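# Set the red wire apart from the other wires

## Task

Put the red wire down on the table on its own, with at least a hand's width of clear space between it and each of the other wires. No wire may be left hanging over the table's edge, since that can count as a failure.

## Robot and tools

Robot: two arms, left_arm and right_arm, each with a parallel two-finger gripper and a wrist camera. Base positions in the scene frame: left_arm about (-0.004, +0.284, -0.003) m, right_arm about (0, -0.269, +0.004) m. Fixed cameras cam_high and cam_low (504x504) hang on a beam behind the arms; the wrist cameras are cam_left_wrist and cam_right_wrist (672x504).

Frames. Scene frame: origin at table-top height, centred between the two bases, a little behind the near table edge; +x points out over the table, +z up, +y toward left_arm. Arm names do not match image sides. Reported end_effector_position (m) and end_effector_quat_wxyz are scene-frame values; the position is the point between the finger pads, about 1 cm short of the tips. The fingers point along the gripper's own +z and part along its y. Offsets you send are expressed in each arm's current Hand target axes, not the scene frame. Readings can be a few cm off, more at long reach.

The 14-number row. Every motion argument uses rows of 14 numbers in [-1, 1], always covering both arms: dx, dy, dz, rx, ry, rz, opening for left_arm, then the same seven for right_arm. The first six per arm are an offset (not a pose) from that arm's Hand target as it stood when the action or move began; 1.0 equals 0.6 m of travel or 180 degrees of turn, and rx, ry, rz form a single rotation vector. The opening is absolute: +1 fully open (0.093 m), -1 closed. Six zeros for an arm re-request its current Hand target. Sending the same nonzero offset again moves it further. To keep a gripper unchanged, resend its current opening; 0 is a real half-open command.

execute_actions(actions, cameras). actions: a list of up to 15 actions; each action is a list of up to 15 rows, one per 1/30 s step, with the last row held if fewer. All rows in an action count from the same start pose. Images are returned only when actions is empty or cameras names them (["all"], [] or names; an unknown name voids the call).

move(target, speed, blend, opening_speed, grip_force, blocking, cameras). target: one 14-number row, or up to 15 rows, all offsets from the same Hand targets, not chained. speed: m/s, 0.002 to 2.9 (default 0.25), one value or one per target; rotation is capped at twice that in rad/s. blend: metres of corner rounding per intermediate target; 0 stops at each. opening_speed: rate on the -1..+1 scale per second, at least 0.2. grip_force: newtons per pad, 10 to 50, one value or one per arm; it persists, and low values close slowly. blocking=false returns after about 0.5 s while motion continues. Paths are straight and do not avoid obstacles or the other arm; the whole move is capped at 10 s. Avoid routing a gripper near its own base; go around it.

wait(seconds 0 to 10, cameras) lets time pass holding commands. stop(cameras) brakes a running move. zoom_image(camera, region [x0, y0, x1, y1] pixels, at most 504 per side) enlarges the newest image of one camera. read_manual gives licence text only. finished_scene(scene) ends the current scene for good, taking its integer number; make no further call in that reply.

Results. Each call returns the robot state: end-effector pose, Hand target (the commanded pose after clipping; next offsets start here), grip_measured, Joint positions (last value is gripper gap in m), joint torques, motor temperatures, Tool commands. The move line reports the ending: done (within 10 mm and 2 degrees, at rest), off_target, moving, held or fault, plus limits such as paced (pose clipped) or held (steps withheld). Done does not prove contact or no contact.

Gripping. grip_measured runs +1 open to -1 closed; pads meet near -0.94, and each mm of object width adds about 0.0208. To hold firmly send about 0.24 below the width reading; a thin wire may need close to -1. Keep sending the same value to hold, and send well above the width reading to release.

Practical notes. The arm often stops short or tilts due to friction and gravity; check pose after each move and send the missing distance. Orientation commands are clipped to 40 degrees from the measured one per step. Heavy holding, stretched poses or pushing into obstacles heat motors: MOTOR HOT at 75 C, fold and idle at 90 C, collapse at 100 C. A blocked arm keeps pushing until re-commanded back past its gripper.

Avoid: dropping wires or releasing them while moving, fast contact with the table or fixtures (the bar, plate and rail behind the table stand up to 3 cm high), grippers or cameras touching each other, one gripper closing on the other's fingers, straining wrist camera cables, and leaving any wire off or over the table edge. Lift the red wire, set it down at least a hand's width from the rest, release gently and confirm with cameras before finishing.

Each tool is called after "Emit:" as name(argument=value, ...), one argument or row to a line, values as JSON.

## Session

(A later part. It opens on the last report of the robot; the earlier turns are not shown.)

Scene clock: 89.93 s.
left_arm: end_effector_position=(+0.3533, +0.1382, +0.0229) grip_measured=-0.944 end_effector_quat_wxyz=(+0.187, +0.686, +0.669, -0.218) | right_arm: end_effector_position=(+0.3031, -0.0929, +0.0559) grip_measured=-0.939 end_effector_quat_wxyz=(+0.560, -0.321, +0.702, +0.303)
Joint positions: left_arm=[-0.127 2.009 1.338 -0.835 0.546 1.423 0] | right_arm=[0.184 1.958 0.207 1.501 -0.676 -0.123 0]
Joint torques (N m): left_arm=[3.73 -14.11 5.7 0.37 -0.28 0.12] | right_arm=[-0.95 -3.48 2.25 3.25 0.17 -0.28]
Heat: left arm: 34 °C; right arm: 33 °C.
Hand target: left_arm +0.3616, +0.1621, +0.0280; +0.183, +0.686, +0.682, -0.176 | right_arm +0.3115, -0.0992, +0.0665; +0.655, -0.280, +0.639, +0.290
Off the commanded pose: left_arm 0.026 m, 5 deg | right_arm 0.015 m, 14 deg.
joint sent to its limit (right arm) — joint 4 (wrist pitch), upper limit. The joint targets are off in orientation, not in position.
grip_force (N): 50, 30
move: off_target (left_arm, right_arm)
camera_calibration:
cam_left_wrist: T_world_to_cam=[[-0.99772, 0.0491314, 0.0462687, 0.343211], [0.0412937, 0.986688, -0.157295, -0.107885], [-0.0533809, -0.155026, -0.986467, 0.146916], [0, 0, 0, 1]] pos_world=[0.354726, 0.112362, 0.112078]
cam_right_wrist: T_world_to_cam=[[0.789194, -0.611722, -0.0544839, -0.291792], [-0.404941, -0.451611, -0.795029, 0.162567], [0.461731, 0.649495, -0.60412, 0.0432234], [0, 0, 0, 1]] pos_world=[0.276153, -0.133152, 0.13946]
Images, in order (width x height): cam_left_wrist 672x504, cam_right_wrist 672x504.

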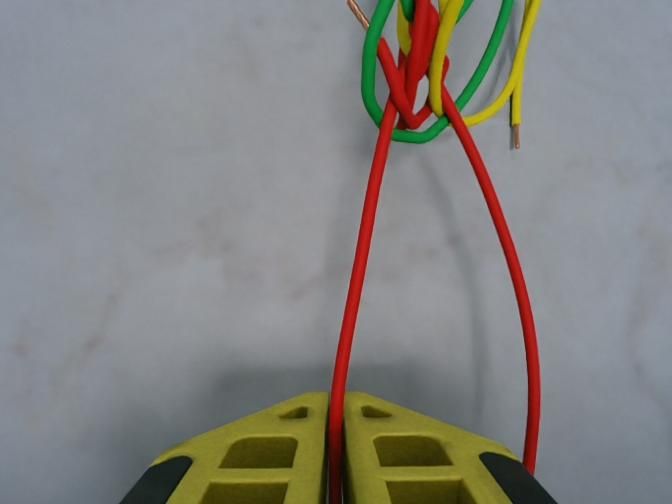

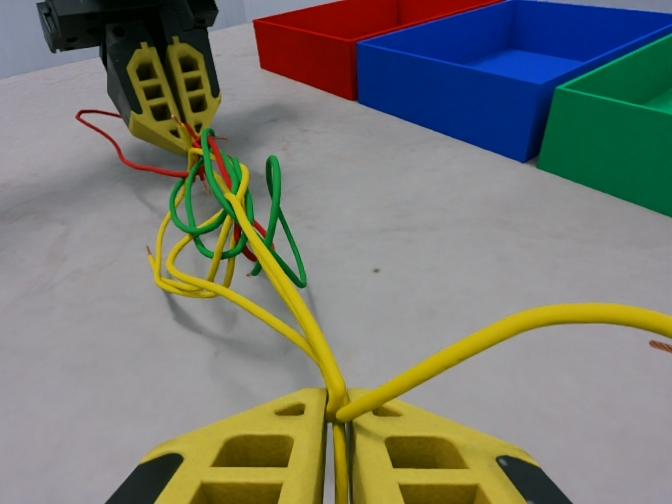

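Emit:
move(
  target=[
    [0.0555, 0, -0.045, 0, 0, 0, -0.95, 0, 0, 0, 0, 0, 0, -0.95],
  ],
  speed=0.04,
  cameras=["cam_left_wrist", "cam_right_wrist"],
)

Emit:
zoom_image(
  camera="cam_left_wrist",
  region=[280, 0, 560, 420],
)

Emit:
zoom_image(
  camera="cam_right_wrist",
  region=[90, 60, 330, 310],
)

Scene clock: 91.77 s.
left_arm: end_effector_position=(+0.3398, +0.1643, +0.0316) grip_measured=-0.944 end_effector_quat_wxyz=(+0.189, +0.679, +0.661, -0.255) | right_arm: end_effector_position=(+0.2962, -0.0848, +0.0580) grip_measured=-0.939 end_effector_quat_wxyz=(+0.554, -0.336, +0.690, +0.321)
Joint positions: left_arm=[-0.035 1.999 1.338 -0.956 0.611 1.549 0] | right_arm=[0.197 1.958 0.21 1.501 -0.719 -0.124 0]
Joint torques (N m): left_arm=[6.19 -14.05 7.66 0.34 -0.76 0.14] | right_arm=[-2.11 -3.52 1.94 3.22 0.59 -0.31]
Motor temperatures (°C): left_arm=[21 34 28 21 22 20 22] | right_arm=[17 21 24 34 18 20 22]
Heat: left arm: 34 °C; right arm: 34 °C.
Hand target: left_arm +0.3616, +0.2045, +0.0353; +0.183, +0.686, +0.682, -0.176 | right_arm +0.3115, -0.0993, +0.0665; +0.655, -0.280, +0.639, +0.290
Off the commanded pose: left_arm 0.046 m, 9 deg | right_arm 0.023 m, 15 deg.
joint sent to its limit (right arm) — joint 4 (wrist pitch), upper limit. The joint targets are off in orientation, not in position.
grip_force (N): 50, 30
move: off_target (left_arm, right_arm)
camera_calibration:
cam_left_wrist: T_world_to_cam=[[-0.993619, 0.0676067, 0.0902822, 0.322261], [0.0465629, 0.974926, -0.217604, -0.12976], [-0.10273, -0.212012, -0.971853, 0.184502], [0, 0, 0, 1]] pos_world=[0.3452, 0.143836, 0.121978]
cam_right_wrist: T_world_to_cam=[[0.820858, -0.568023, -0.0595211, -0.286642], [-0.378665, -0.463253, -0.801255, 0.156755], [0.427558, 0.680255, -0.595355, 0.054598], [0, 0, 0, 1]] pos_world=[0.271306, -0.127343, 0.141044]
Images, in order (width x height): cam_left_wrist 672x504, cam_right_wrist 672x504.

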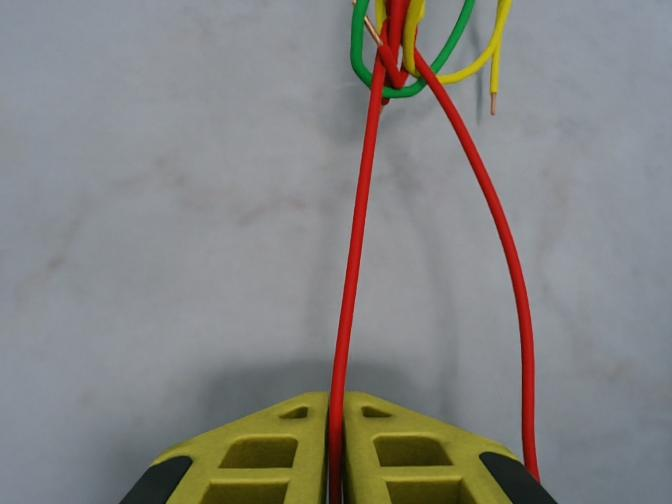

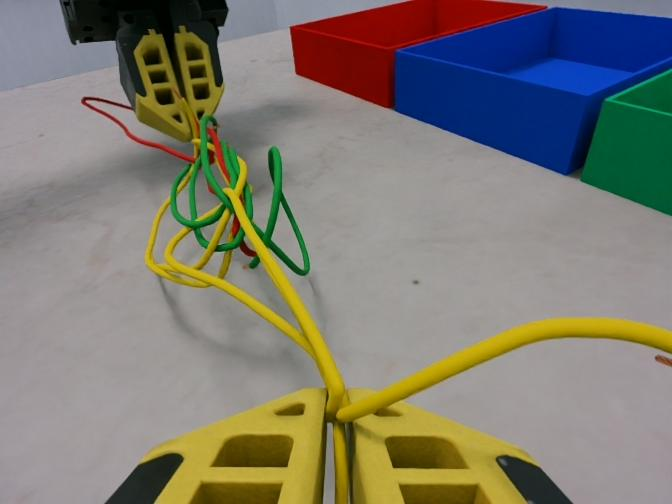

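Scaled by 1.200 from the camera's 672x504 image, which has a finer 960x720 frame.

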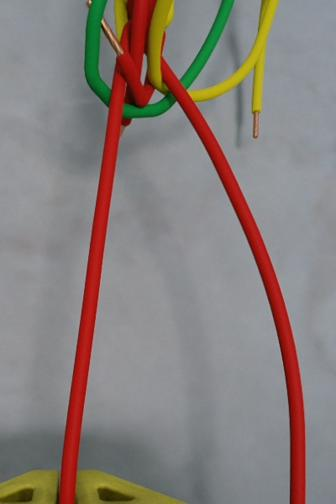

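Scaled by 2.016 from the camera's 672x504 image, which has a finer 960x720 frame.

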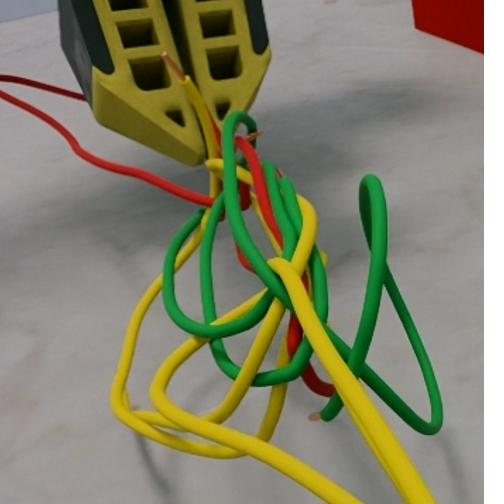

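Emit:
move(
  target=[
    [0.035, 0, -0.03, 0, 0, 0, -0.95, 0, 0, 0, 0, 0, 0, -0.95],
  ],
  speed=0.03,
  cameras=["cam_left_wrist", "cam_right_wrist"],
)

Emit:
zoom_image(
  camera="cam_left_wrist",
  region=[300, 0, 500, 200],
)

Emit:
zoom_image(
  camera="cam_right_wrist",
  region=[90, 30, 330, 290],
)

Scene clock: 93.93 s.
left_arm: end_effector_position=(+0.3512, +0.2306, +0.0287) grip_measured=-0.944 end_effector_quat_wxyz=(+0.168, +0.673, +0.692, -0.200) | right_arm: end_effector_position=(+0.3069, -0.0967, +0.0562) grip_measured=-0.939 end_effector_quat_wxyz=(+0.564, -0.316, +0.704, +0.295)
Joint positions: left_arm=[0.107 1.992 1.37 -1.006 0.494 1.637 0] | right_arm=[0.175 1.958 0.21 1.501 -0.667 -0.126 0]
Joint torques (N m): left_arm=[-0.31 -12.64 7.87 0.19 0.27 0.17] | right_arm=[-0.16 -3.47 2.04 3.25 0.06 -0.25]
Heat: left arm: 34 °C; right arm: 34 °C.
Hand target: left_arm +0.3617, +0.2317, +0.0406; +0.183, +0.686, +0.682, -0.176 | right_arm +0.3115, -0.0992, +0.0665; +0.655, -0.280, +0.639, +0.290
Off the commanded pose: left_arm 0.016 m, 4 deg | right_arm 0.012 m, 13 deg.
joint sent to its limit (right arm) — joint 4 (wrist pitch), upper limit. The joint targets are off in orientation, not in position.
grip_force (N): 50, 30
move: off_target (left_arm, right_arm)
camera_calibration:
cam_left_wrist: T_world_to_cam=[[-0.998059, 0.000382771, 0.0622796, 0.347183], [-0.00606249, 0.994635, -0.103267, -0.184886], [-0.061985, -0.103444, -0.992702, 0.158168], [0, 0, 0, 1]] pos_world=[0.355192, 0.200123, 0.116299]
cam_right_wrist: T_world_to_cam=[[0.778141, -0.626234, -0.0482415, -0.295464], [-0.409072, -0.447019, -0.795509, 0.164388], [0.47661, 0.638752, -0.604019, 0.0384736], [0, 0, 0, 1]] pos_world=[0.278822, -0.13612, 0.139757]
Images, in order (width x height): cam_left_wrist 672x504, cam_right_wrist 672x504.

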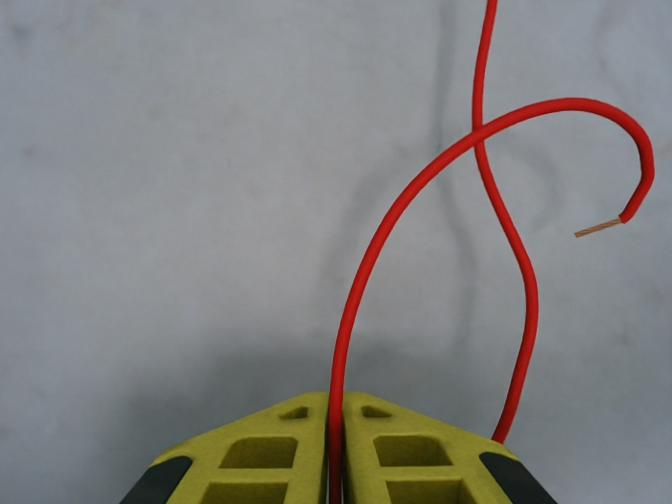

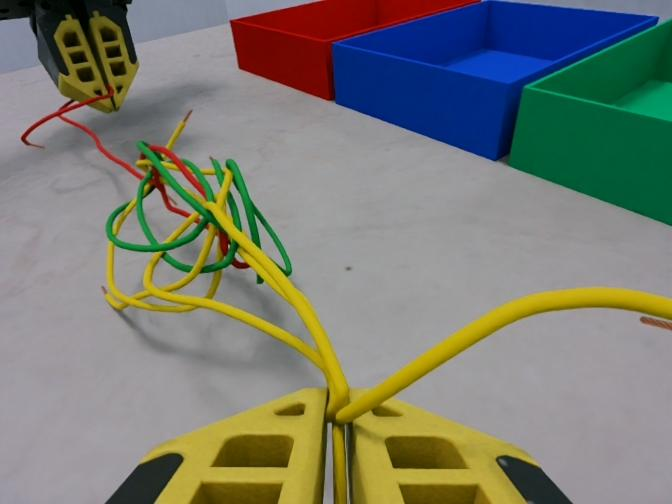

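Scaled by 2.520 from the camera's 672x504 image, which has a finer 960x720 frame.

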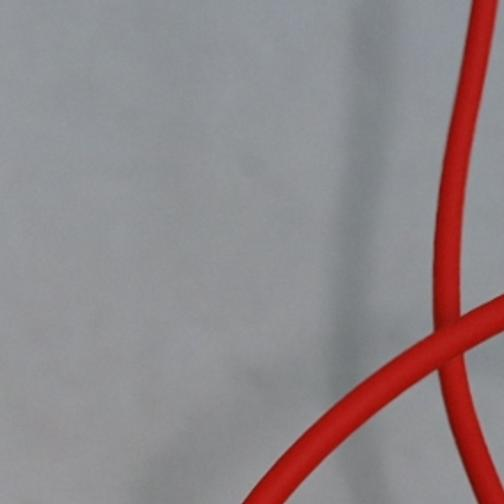

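Scaled by 1.938 from the camera's 672x504 image, which has a finer 960x720 frame.

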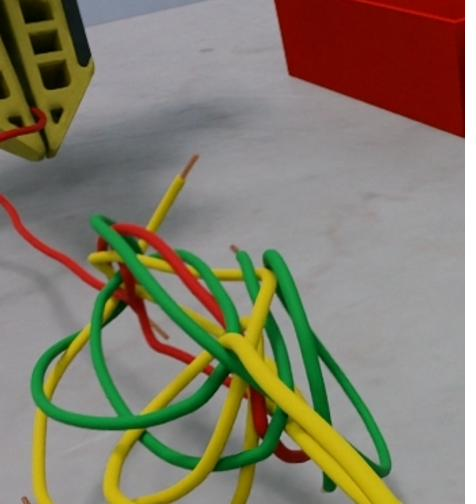

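Emit:
move(
  target=[
    [0, 0, 0, 0, 0, 0, -0.3, 0, 0, 0, 0, 0, 0, -0.95],
    [-0.0409, 0.0009, -0.0726, 0, 0, 0, -0.3, 0, 0, 0, 0, 0, 0, -0.95],
    [-0.1327, -0.0818, -0.0017, 0, 0, 0, -0.3, 0, 0, 0, 0, 0, 0, -0.95],
  ],
  speed=0.12,
  blend=[0, 0.02, 0],
  cameras=["cam_left_wrist", "cam_right_wrist", "cam_low"],
)

Emit:
zoom_image(
  camera="cam_left_wrist",
  region=[200, 50, 520, 400],
)

Scene clock: 97.27 s.
left_arm: end_effector_position=(+0.3128, +0.1643, +0.0729) grip_measured=-0.302 end_effector_quat_wxyz=(+0.173, +0.684, +0.685, -0.186) | right_arm: end_effector_position=(+0.3079, -0.0975, +0.0559) grip_measured=-0.939 end_effector_quat_wxyz=(+0.565, -0.314, +0.705, +0.293)
Joint positions: left_arm=[-0.105 1.758 1.235 -0.972 0.476 1.418 0.031] | right_arm=[0.175 1.958 0.21 1.501 -0.659 -0.126 0]
Joint torques (N m): left_arm=[-0.55 -11.56 5.56 0.49 0.31 -0.04] | right_arm=[-0.12 -3.49 2 3.26 0 -0.24]
Heat: left arm: 35 °C; right arm: 34 °C.
Hand target: left_arm +0.3120, +0.1629, +0.0800; +0.183, +0.686, +0.682, -0.176 | right_arm +0.3115, -0.0992, +0.0665; +0.655, -0.280, +0.639, +0.290
Off the commanded pose: left_arm 0.007 m, 2 deg | right_arm 0.011 m, 13 deg.
joint sent to its limit (right arm) — joint 4 (wrist pitch), upper limit. The joint targets are off in orientation, not in position.
grip_force (N): 50, 30
move: off_target (right_arm)
camera_calibration:
cam_left_wrist: T_world_to_cam=[[-0.999437, 0.0162076, 0.0293841, 0.306348], [0.0135422, 0.995963, -0.0887426, -0.122087], [-0.0307037, -0.0882947, -0.995621, 0.180767], [0, 0, 0, 1]] pos_world=[0.313379, 0.13259, 0.16014]
cam_right_wrist: T_world_to_cam=[[0.773472, -0.6321, -0.046794, -0.296015], [-0.412173, -0.445523, -0.794747, 0.165261], [0.481512, 0.634002, -0.605134, 0.0364712], [0, 0, 0, 1]] pos_world=[0.279514, -0.136606, 0.139559]
Images, in order (width x height): cam_low 504x504, cam_left_wrist 672x504, cam_right_wrist 672x504.

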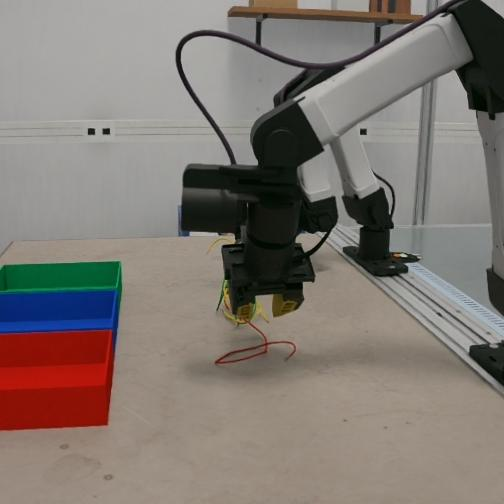

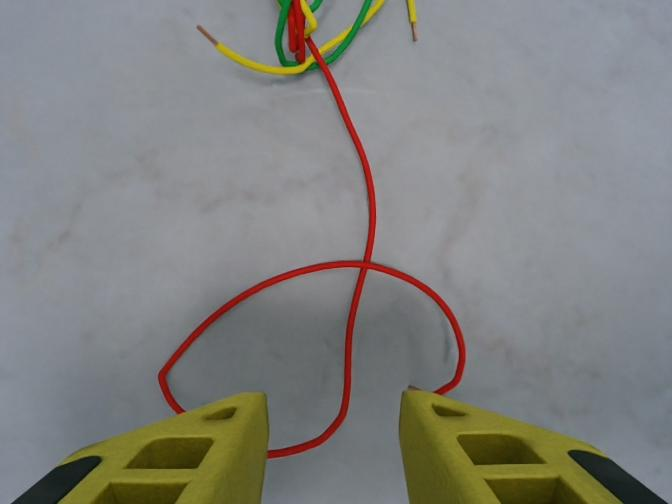

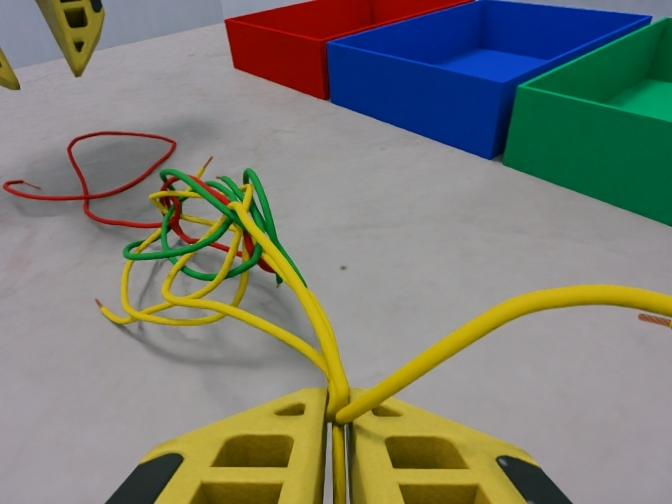

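Scaled by 1.440 from the camera's 672x504 image, which has a finer 960x720 frame.

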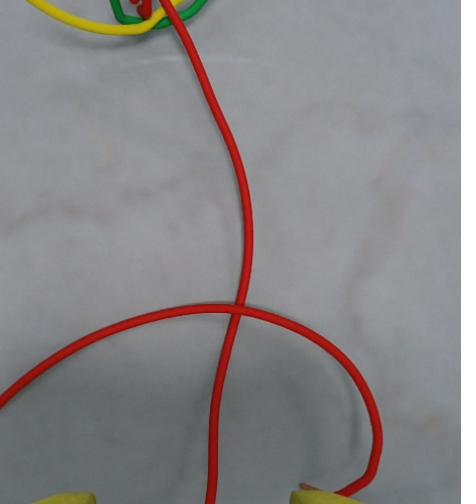

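Emit:
move(
  target=[
    [-0.0462, -0.0252, 0.0832, 0, 0, 0, -0.3, 0, 0, 0, 0, 0, 0, -0.95],
    [-0.0463, -0.0252, 0.1673, 0, 0, 0, -0.3, 0, 0, 0, 0, 0, 0, -0.95],
  ],
  speed=[0.12, 0.06],
  blend=[0.015, 0],
  cameras=["cam_left_wrist", "cam_low"],
)

Emit:
zoom_image(
  camera="cam_low",
  region=[190, 240, 330, 370],
)

Scene clock: 100.07 s.
left_arm: end_effector_position=(+0.3019, +0.0920, +0.0141) grip_measured=-0.302 end_effector_quat_wxyz=(+0.191, +0.684, +0.682, -0.173) | right_arm: end_effector_position=(+0.3079, -0.0975, +0.0559) grip_measured=-0.939 end_effector_quat_wxyz=(+0.565, -0.314, +0.705, +0.293)
Joint positions: left_arm=[-0.329 1.821 1.037 -0.553 0.438 1.166 0.031] | right_arm=[0.175 1.958 0.21 1.501 -0.659 -0.126 0]
Joint torques (N m): left_arm=[-1.06 -7.3 5.37 0.87 0.28 -0.05] | right_arm=[-0.14 -3.47 2 3.26 -0.01 -0.23]
Heat: left arm: 34 °C; right arm: 34 °C.
Hand target: left_arm +0.2975, +0.0894, +0.0062; +0.183, +0.686, +0.682, -0.176 | right_arm +0.3115, -0.0992, +0.0665; +0.655, -0.280, +0.639, +0.290
Off the commanded pose: left_arm 0.010 m, 1 deg | right_arm 0.011 m, 13 deg.
joint sent to its limit (right arm) — joint 4 (wrist pitch), upper limit. The joint targets are off in orientation, not in position.
grip_force (N): 50, 30
move: off_target (right_arm)
camera_calibration:
cam_left_wrist: T_world_to_cam=[[-0.999849, 0.00998072, -0.0142476, 0.29969], [0.0113171, 0.995217, -0.0970295, -0.0541916], [0.013211, -0.097176, -0.99518, 0.103053], [0, 0, 0, 1]] pos_world=[0.298896, 0.0609556, 0.101568]
Images, in order (width x height): cam_low 504x504, cam_left_wrist 672x504.

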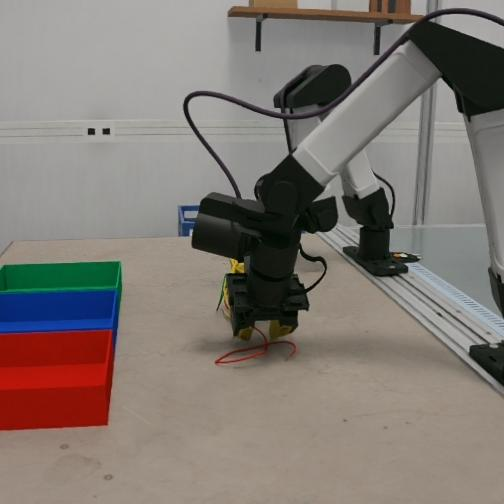

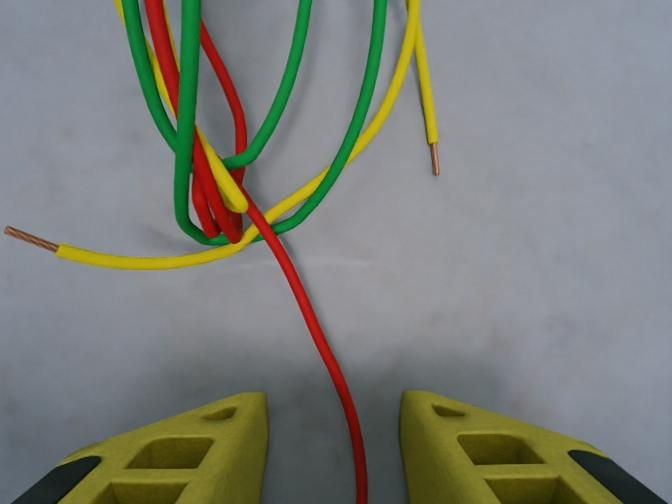

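Scaled by 3.600 from the camera's 504x504 image, which has a finer 720x720 frame.

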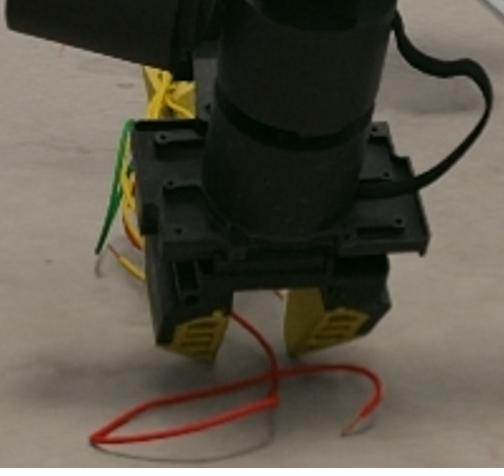

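Emit:
move(
  target=[
    [0, 0, 0, 0, 0, 0, -0.95, 0, 0, 0, 0, 0, 0, -0.95],
  ],
  speed=0.06,
  opening_speed=0.6,
  cameras=["cam_left_wrist", "cam_low"],
)

Emit:
zoom_image(
  camera="cam_left_wrist",
  region=[150, 100, 430, 470],
)

Emit:
zoom_image(
  camera="cam_low",
  region=[190, 240, 330, 370],
)

Scene clock: 101.50 s.
left_arm: end_effector_position=(+0.3020, +0.0920, +0.0141) grip_measured=-0.941 end_effector_quat_wxyz=(+0.191, +0.684, +0.682, -0.173) | right_arm: end_effector_position=(+0.3079, -0.0975, +0.0559) grip_measured=-0.939 end_effector_quat_wxyz=(+0.565, -0.314, +0.705, +0.292)
Joint positions: left_arm=[-0.329 1.821 1.037 -0.553 0.437 1.166 0] | right_arm=[0.175 1.958 0.21 1.501 -0.659 -0.126 0]
Joint torques (N m): left_arm=[-1.05 -7.28 5.38 0.87 0.28 -0.06] | right_arm=[-0.1 -3.47 2 3.26 0 -0.24]
Heat: left arm: 34 °C; right arm: 34 °C.
Hand target: left_arm +0.2974, +0.0893, +0.0062; +0.183, +0.686, +0.682, -0.176 | right_arm +0.3115, -0.0992, +0.0665; +0.655, -0.280, +0.639, +0.290
Off the commanded pose: left_arm 0.009 m, 1 deg | right_arm 0.011 m, 13 deg.
joint sent to its limit (right arm) — joint 4 (wrist pitch), upper limit. The joint targets are off in orientation, not in position.
grip_force (N): 50, 30
move: off_target (right_arm)
camera_calibration:
cam_left_wrist: T_world_to_cam=[[-0.999847, 0.00944486, -0.0146948, 0.299867], [0.010819, 0.99528, -0.0964352, -0.0541185], [0.0137147, -0.0965794, -0.995231, 0.102769], [0, 0, 0, 1]] pos_world=[0.298998, 0.0609563, 0.101467]
Images, in order (width x height): cam_low 504x504, cam_left_wrist 672x504.

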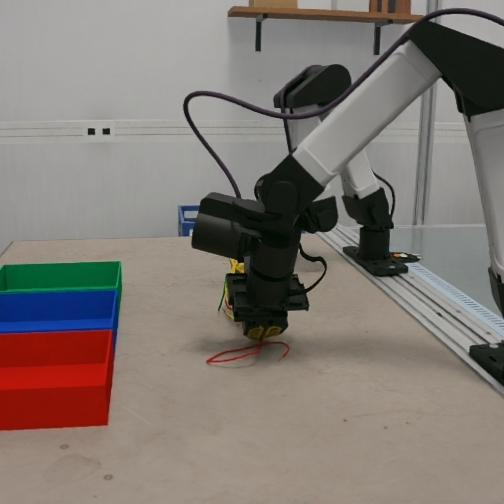

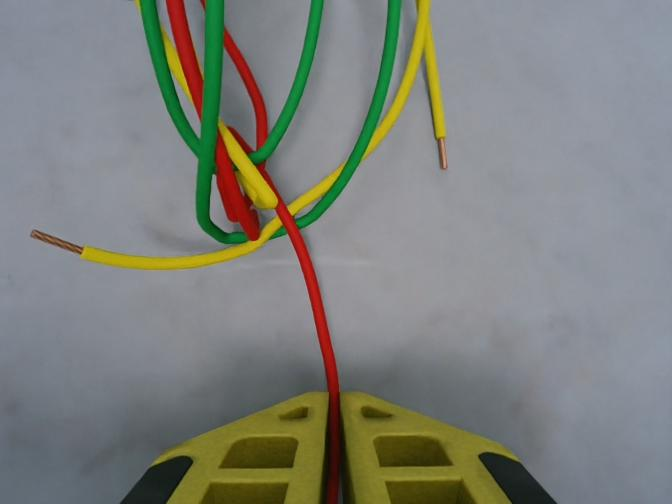

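Scaled by 1.362 from the camera's 672x504 image, which has a finer 960x720 frame.

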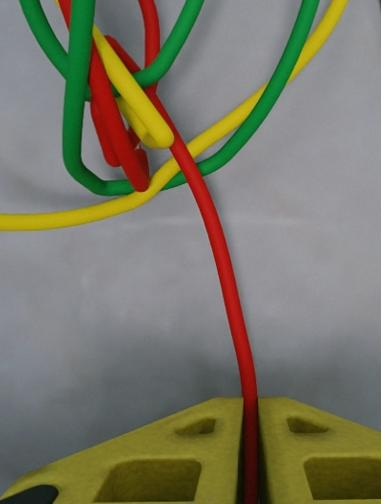

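Scaled by 3.600 from the camera's 504x504 image, which has a finer 720x720 frame.

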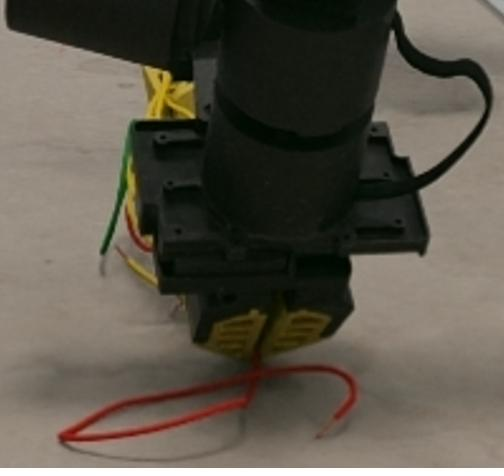

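Emit:
move(
  target=[
    [0.0785, 0, -0.0735, 0, 0, 0, -0.95, 0, 0, 0, 0, 0, 0, -0.95],
  ],
  speed=0.04,
  cameras=["cam_left_wrist", "cam_low", "cam_right_wrist"],
)

Emit:
zoom_image(
  camera="cam_left_wrist",
  region=[150, 0, 480, 420],
)

Emit:
zoom_image(
  camera="cam_right_wrist",
  region=[60, 60, 330, 330],
)

Scene clock: 103.83 s.
left_arm: end_effector_position=(+0.3005, +0.1339, +0.0219) grip_measured=-0.941 end_effector_quat_wxyz=(+0.203, +0.686, +0.669, -0.200) | right_arm: end_effector_position=(+0.3038, -0.0929, +0.0566) grip_measured=-0.939 end_effector_quat_wxyz=(+0.561, -0.322, +0.700, +0.303)
Joint positions: left_arm=[-0.173 1.793 1.027 -0.66 0.529 1.357 0] | right_arm=[0.182 1.958 0.21 1.5 -0.681 -0.126 0]
Joint torques (N m): left_arm=[2.48 -10.97 5.24 0.19 -0.19 0.15] | right_arm=[-0.77 -3.45 2.02 3.24 0.21 -0.25]
Heat: left arm: 35 °C; right arm: 35 °C.
Hand target: left_arm +0.2974, +0.1521, +0.0214; +0.183, +0.686, +0.682, -0.176 | right_arm +0.3115, -0.0992, +0.0665; +0.655, -0.280, +0.639, +0.290
Off the commanded pose: left_arm 0.018 m, 4 deg | right_arm 0.014 m, 14 deg.
joint sent to its limit (right arm) — joint 4 (wrist pitch), upper limit. The joint targets are off in orientation, not in position.
grip_force (N): 50, 30
move: off_target (left_arm, right_arm)
camera_calibration:
cam_left_wrist: T_world_to_cam=[[-0.999363, 0.0356659, -0.00102521, 0.294028], [0.0354034, 0.987614, -0.152854, -0.100191], [-0.00443917, -0.152793, -0.988248, 0.127508], [0, 0, 0, 1]] pos_world=[0.297954, 0.107946, 0.110997]
cam_right_wrist: T_world_to_cam=[[0.79102, -0.609661, -0.0509961, -0.29293], [-0.400169, -0.452551, -0.796908, 0.162011], [0.462765, 0.650777, -0.601945, 0.0430024], [0, 0, 0, 1]] pos_world=[0.276645, -0.133255, 0.140054]
Images, in order (width x height): cam_low 504x504, cam_left_wrist 672x504, cam_right_wrist 672x504.

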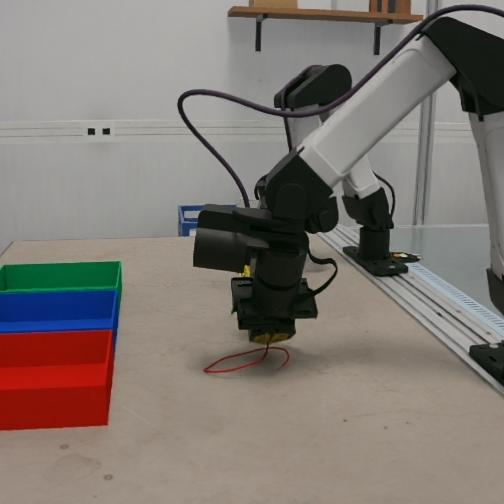

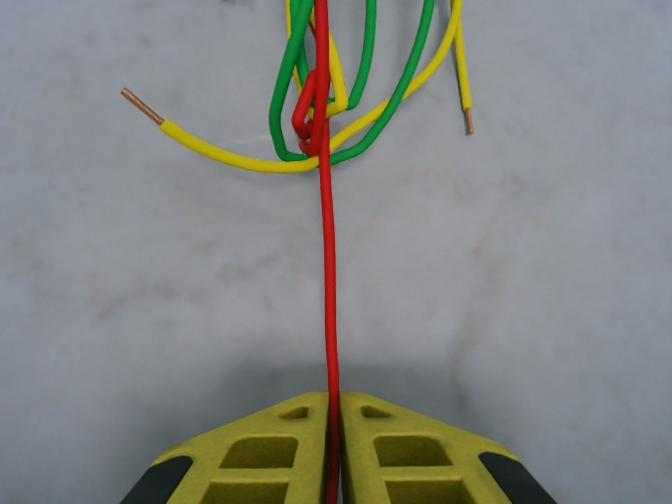

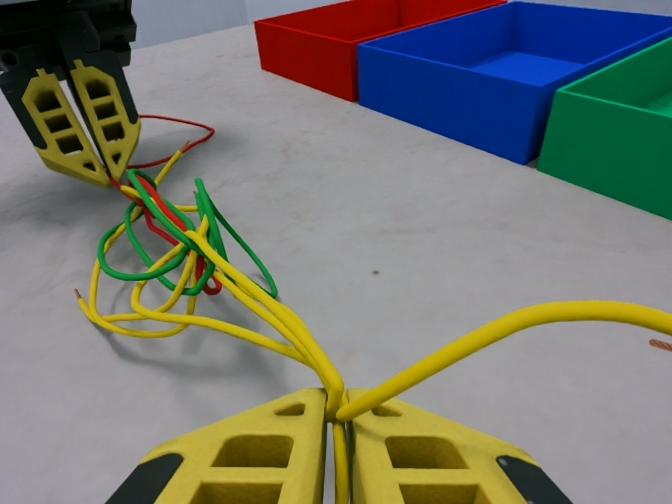

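Scaled by 1.200 from the camera's 672x504 image, which has a finer 960x720 frame.

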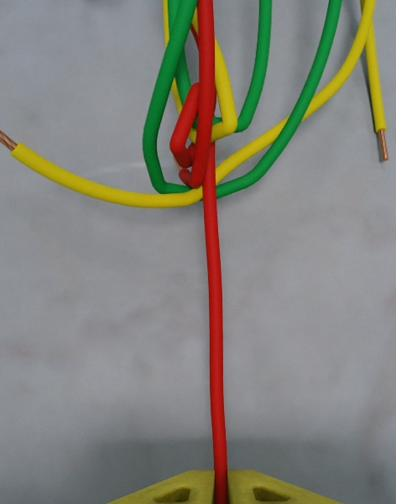

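Scaled by 1.867 from the camera's 672x504 image, which has a finer 960x720 frame.

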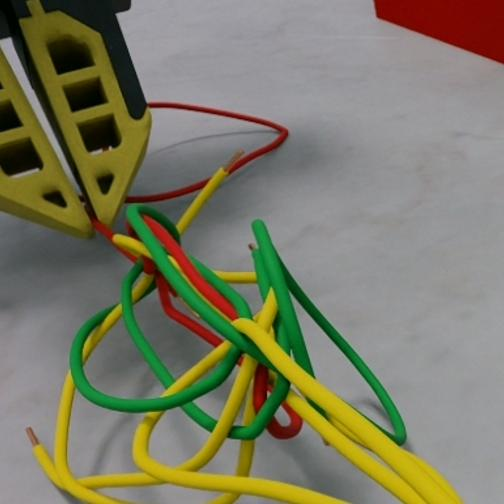

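Emit:
move(
  target=[
    [0.0785, 0, -0.0735, 0, 0, 0, -0.95, 0, 0, 0, 0, 0, 0, -0.95],
  ],
  speed=0.04,
  cameras=["cam_left_wrist", "cam_right_wrist"],
)

Emit:
zoom_image(
  camera="cam_left_wrist",
  region=[200, 0, 480, 200],
)

Emit:
zoom_image(
  camera="cam_right_wrist",
  region=[60, 60, 330, 330],
)

Scene clock: 106.37 s.
left_arm: end_effector_position=(+0.2893, +0.1990, +0.0291) grip_measured=-0.941 end_effector_quat_wxyz=(+0.188, +0.680, +0.677, -0.212) | right_arm: end_effector_position=(+0.3010, -0.0902, +0.0571) grip_measured=-0.939 end_effector_quat_wxyz=(+0.558, -0.328, +0.696, +0.310)
Joint positions: left_arm=[0.037 1.771 1.046 -0.862 0.541 1.589 0] | right_arm=[0.186 1.958 0.21 1.5 -0.698 -0.126 0]
Joint torques (N m): left_arm=[2.39 -10.81 7.73 0.06 -0.16 0.15] | right_arm=[-1.2 -3.51 2.02 3.25 0.36 -0.27]
Heat: left arm: 35 °C; right arm: 35 °C.
Hand target: left_arm +0.2974, +0.2148, +0.0367; +0.183, +0.686, +0.682, -0.176 | right_arm +0.3115, -0.0993, +0.0664; +0.655, -0.280, +0.639, +0.290
Off the commanded pose: left_arm 0.019 m, 4 deg | right_arm 0.017 m, 14 deg.
joint sent to its limit (right arm) — joint 4 (wrist pitch), upper limit. The joint targets are off in orientation, not in position.
grip_force (N): 50, 30
move: off_target (left_arm, right_arm)
camera_calibration:
cam_left_wrist: T_world_to_cam=[[-0.99875, 0.0268926, 0.0421224, 0.280871], [0.0203444, 0.988655, -0.148817, -0.15885], [-0.0456467, -0.147775, -0.987967, 0.155309], [0, 0, 0, 1]] pos_world=[0.290841, 0.172445, 0.117969]
cam_right_wrist: T_world_to_cam=[[0.802725, -0.593869, -0.0543245, -0.290887], [-0.392023, -0.456848, -0.798503, 0.159722], [0.449389, 0.662275, -0.599534, 0.047728], [0, 0, 0, 1]] pos_world=[0.274668, -0.131389, 0.140351]
Images, in order (width x height): cam_left_wrist 672x504, cam_right_wrist 672x504.

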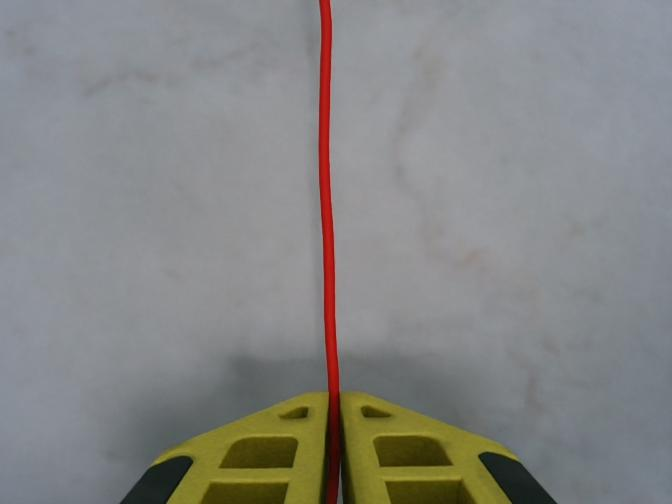

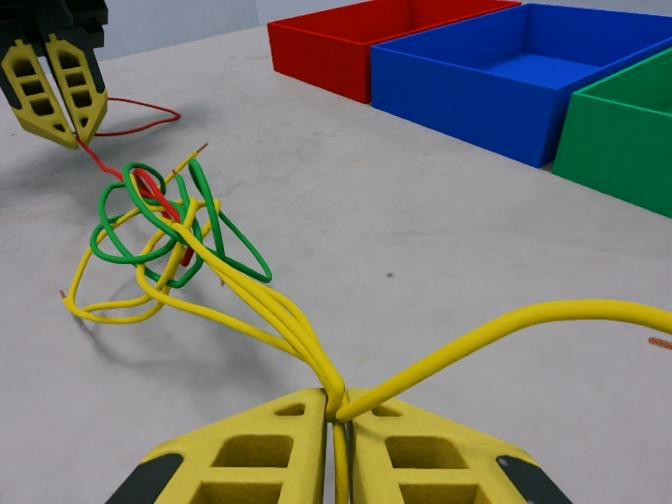

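Scaled by 1.800 from the camera's 672x504 image, which has a finer 960x720 frame.

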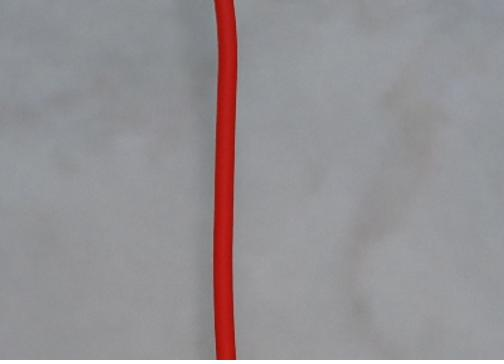

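Scaled by 1.867 from the camera's 672x504 image, which has a finer 960x720 frame.

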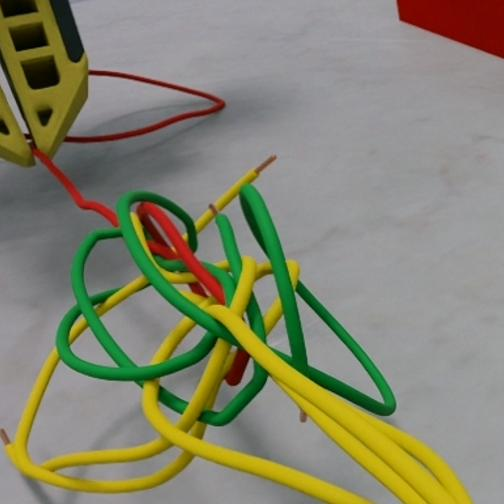

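Emit:
move(
  target=[
    [0.0785, 0, -0.0735, 0, 0, 0, -0.95, 0, 0, 0, 0, 0, 0, -0.95],
  ],
  speed=0.04,
  cameras=["cam_left_wrist", "cam_right_wrist", "cam_high"],
)

Emit:
zoom_image(
  camera="cam_right_wrist",
  region=[0, 60, 330, 330],
)

Emit:
zoom_image(
  camera="cam_high",
  region=[110, 130, 350, 280],
)

Scene clock: 108.83 s.
left_arm: end_effector_position=(+0.2825, +0.2360, +0.0615) grip_measured=-0.941 end_effector_quat_wxyz=(+0.218, +0.669, +0.664, -0.252) | right_arm: end_effector_position=(+0.2885, -0.0786, +0.0596) grip_measured=-0.939 end_effector_quat_wxyz=(+0.548, -0.353, +0.679, +0.338)
Joint positions: left_arm=[0.21 1.771 1.144 -1.11 0.628 1.816 0] | right_arm=[0.202 1.958 0.21 1.5 -0.768 -0.131 0]
Joint torques (N m): left_arm=[5.63 -8.55 8.84 0.23 -0.96 0.15] | right_arm=[-2.92 -3.63 1.8 3.19 1.01 -0.29]
Heat: left arm: 35 °C; right arm: 35 °C.
Hand target: left_arm +0.2974, +0.2774, +0.0519; +0.183, +0.686, +0.682, -0.176 | right_arm +0.3114, -0.0992, +0.0665; +0.655, -0.280, +0.639, +0.290
Off the commanded pose: left_arm 0.045 m, 10 deg | right_arm 0.032 m, 16 deg.
joint sent to its limit (right arm) — joint 4 (wrist pitch), upper limit. The joint targets are off in orientation, not in position.
grip_force (N): 50, 30
move: off_target (left_arm, right_arm)
camera_calibration:
cam_left_wrist: T_world_to_cam=[[-0.997952, 0.0368756, 0.0522748, 0.268561], [0.0225502, 0.96747, -0.251978, -0.179805], [-0.0598661, -0.250283, -0.96632, 0.219461], [0, 0, 0, 1]] pos_world=[0.285204, 0.21898, 0.152723]
cam_right_wrist: T_world_to_cam=[[0.850402, -0.522541, -0.061381, -0.281586], [-0.350579, -0.475788, -0.806672, 0.149159], [0.392315, 0.707514, -0.587804, 0.066505], [0, 0, 0, 1]] pos_world=[0.265662, -0.123225, 0.14213]
Images, in order (width x height): cam_high 504x504, cam_left_wrist 672x504, cam_right_wrist 672x504.

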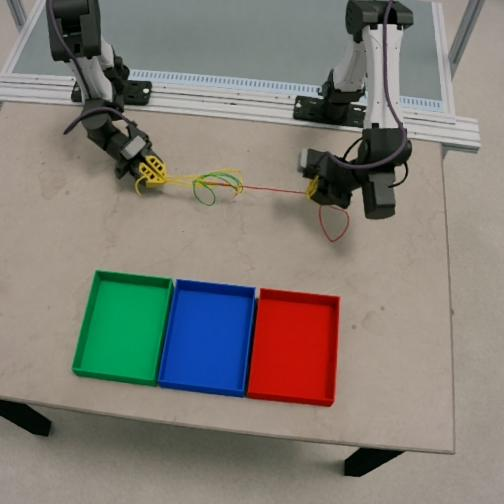

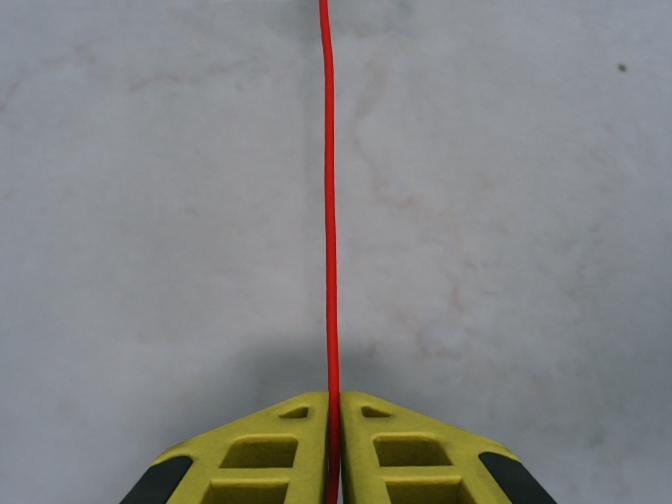

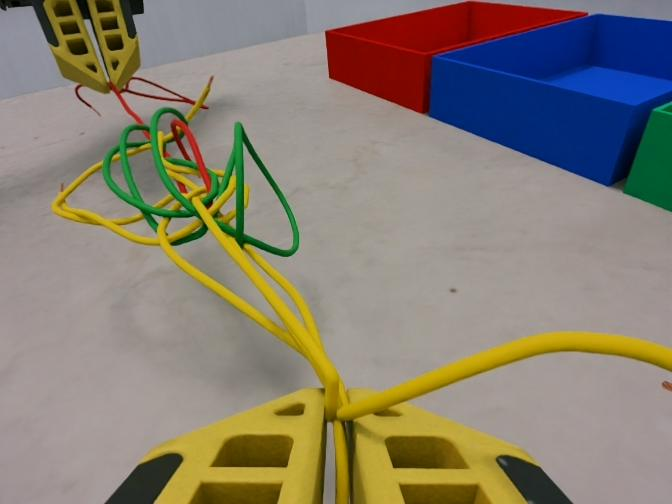

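Scaled by 1.527 from the camera's 672x504 image, which has a finer 960x720 frame.

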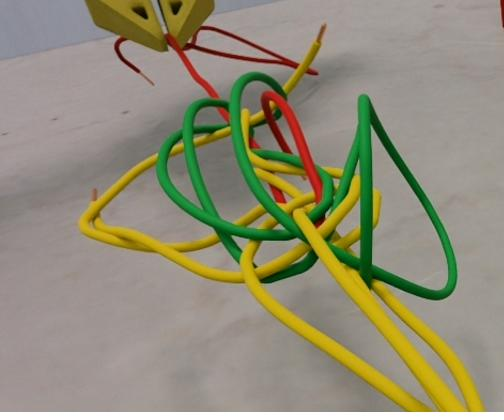

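Scaled by 2.100 from the camera's 504x504 image, which has a finer 720x720 frame.

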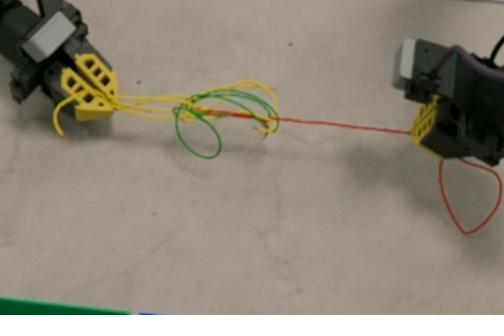

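Emit:
move(
  target=[
    [0.02, 0, -0.02, 0, 0, 0, -0.95, 0, -0.03, -0.04, 0, 0, 0, -0.95],
  ],
  speed=0.03,
  cameras=["cam_left_wrist", "cam_right_wrist", "cam_high"],
)

Emit:
zoom_image(
  camera="cam_right_wrist",
  region=[50, 60, 330, 300],
)

Emit:
zoom_image(
  camera="cam_high",
  region=[110, 130, 350, 280],
)

Scene clock: 112.33 s.
left_arm: end_effector_position=(+0.2868, +0.2790, +0.0592) grip_measured=-0.941 end_effector_quat_wxyz=(+0.191, +0.677, +0.680, -0.204) | right_arm: end_effector_position=(+0.3013, -0.1199, +0.0565) grip_measured=-0.939 end_effector_quat_wxyz=(+0.562, -0.321, +0.696, +0.312)
Joint positions: left_arm=[0.302 1.771 1.186 -1.136 0.515 1.881 0] | right_arm=[0.044 1.958 0.19 1.5 -0.83 -0.156 0]
Joint torques (N m): left_arm=[1.83 -6.72 8.61 0.09 -0.06 0.15] | right_arm=[-1.52 -3.71 1.39 3.15 0.16 -0.3]
Heat: left arm: 35 °C; right arm: 35 °C.
Hand target: left_arm +0.2974, +0.2938, +0.0565; +0.183, +0.686, +0.682, -0.176 | right_arm +0.3085, -0.1291, +0.0657; +0.655, -0.280, +0.639, +0.290
Off the commanded pose: left_arm 0.018 m, 3 deg | right_arm 0.015 m, 14 deg.
joint sent to its limit (right arm) — joint 4 (wrist pitch), upper limit. The joint targets are off in orientation, not in position.
grip_force (N): 50, 30
move: off_target (left_arm, right_arm)
camera_calibration:
cam_left_wrist: T_world_to_cam=[[-0.999477, 0.0144854, 0.028922, 0.279499], [0.0102419, 0.98984, -0.14182, -0.231346], [-0.0306825, -0.141449, -0.98947, 0.190848], [0, 0, 0, 1]] pos_world=[0.287578, 0.251942, 0.147945]
cam_right_wrist: T_world_to_cam=[[0.798106, -0.599335, -0.0618411, -0.307768], [-0.395569, -0.44379, -0.804099, 0.14883], [0.454481, 0.666219, -0.59127, 0.0654452], [0, 0, 0, 1]] pos_world=[0.27476, -0.162008, 0.139337]
Images, in order (width x height): cam_high 504x504, cam_left_wrist 672x504, cam_right_wrist 672x504.

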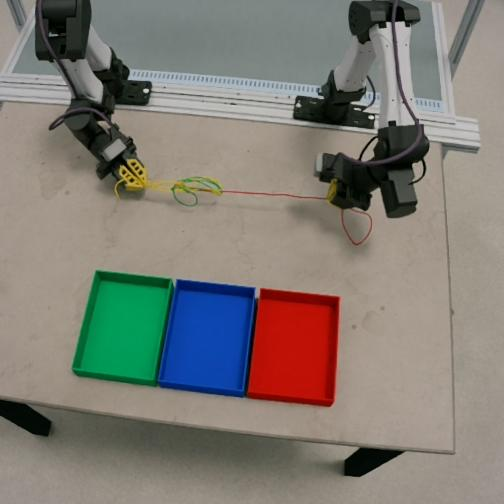

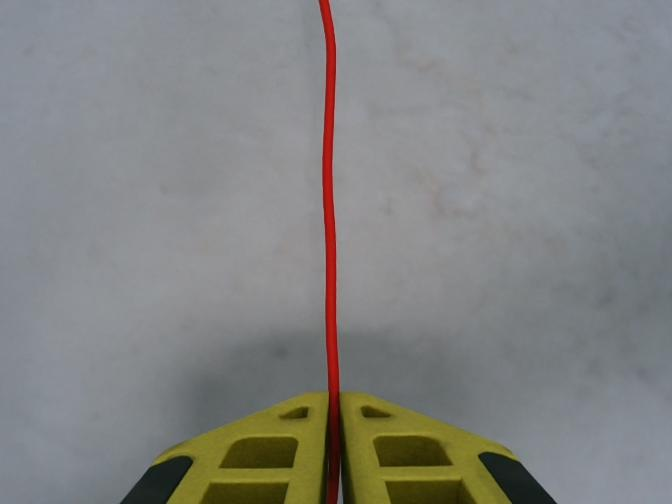

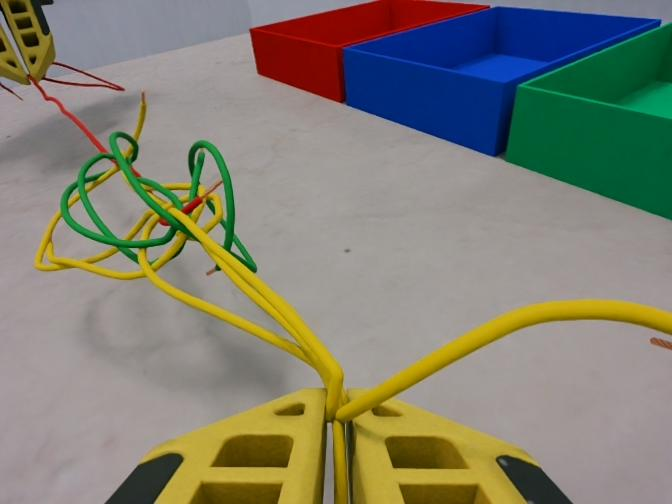

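Scaled by 1.800 from the camera's 672x504 image, which has a finer 960x720 frame.

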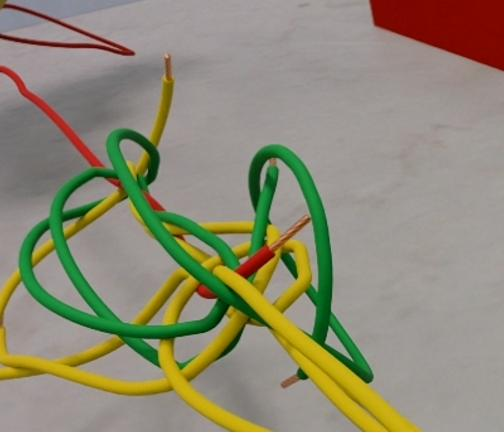

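Scaled by 2.100 from the camera's 504x504 image, which has a finer 720x720 frame.

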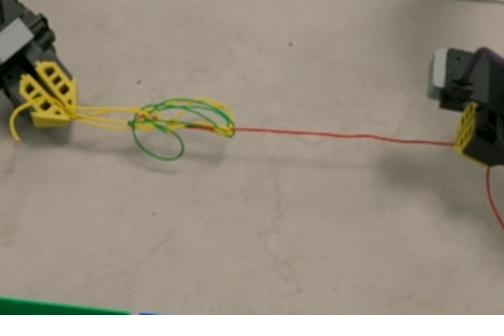

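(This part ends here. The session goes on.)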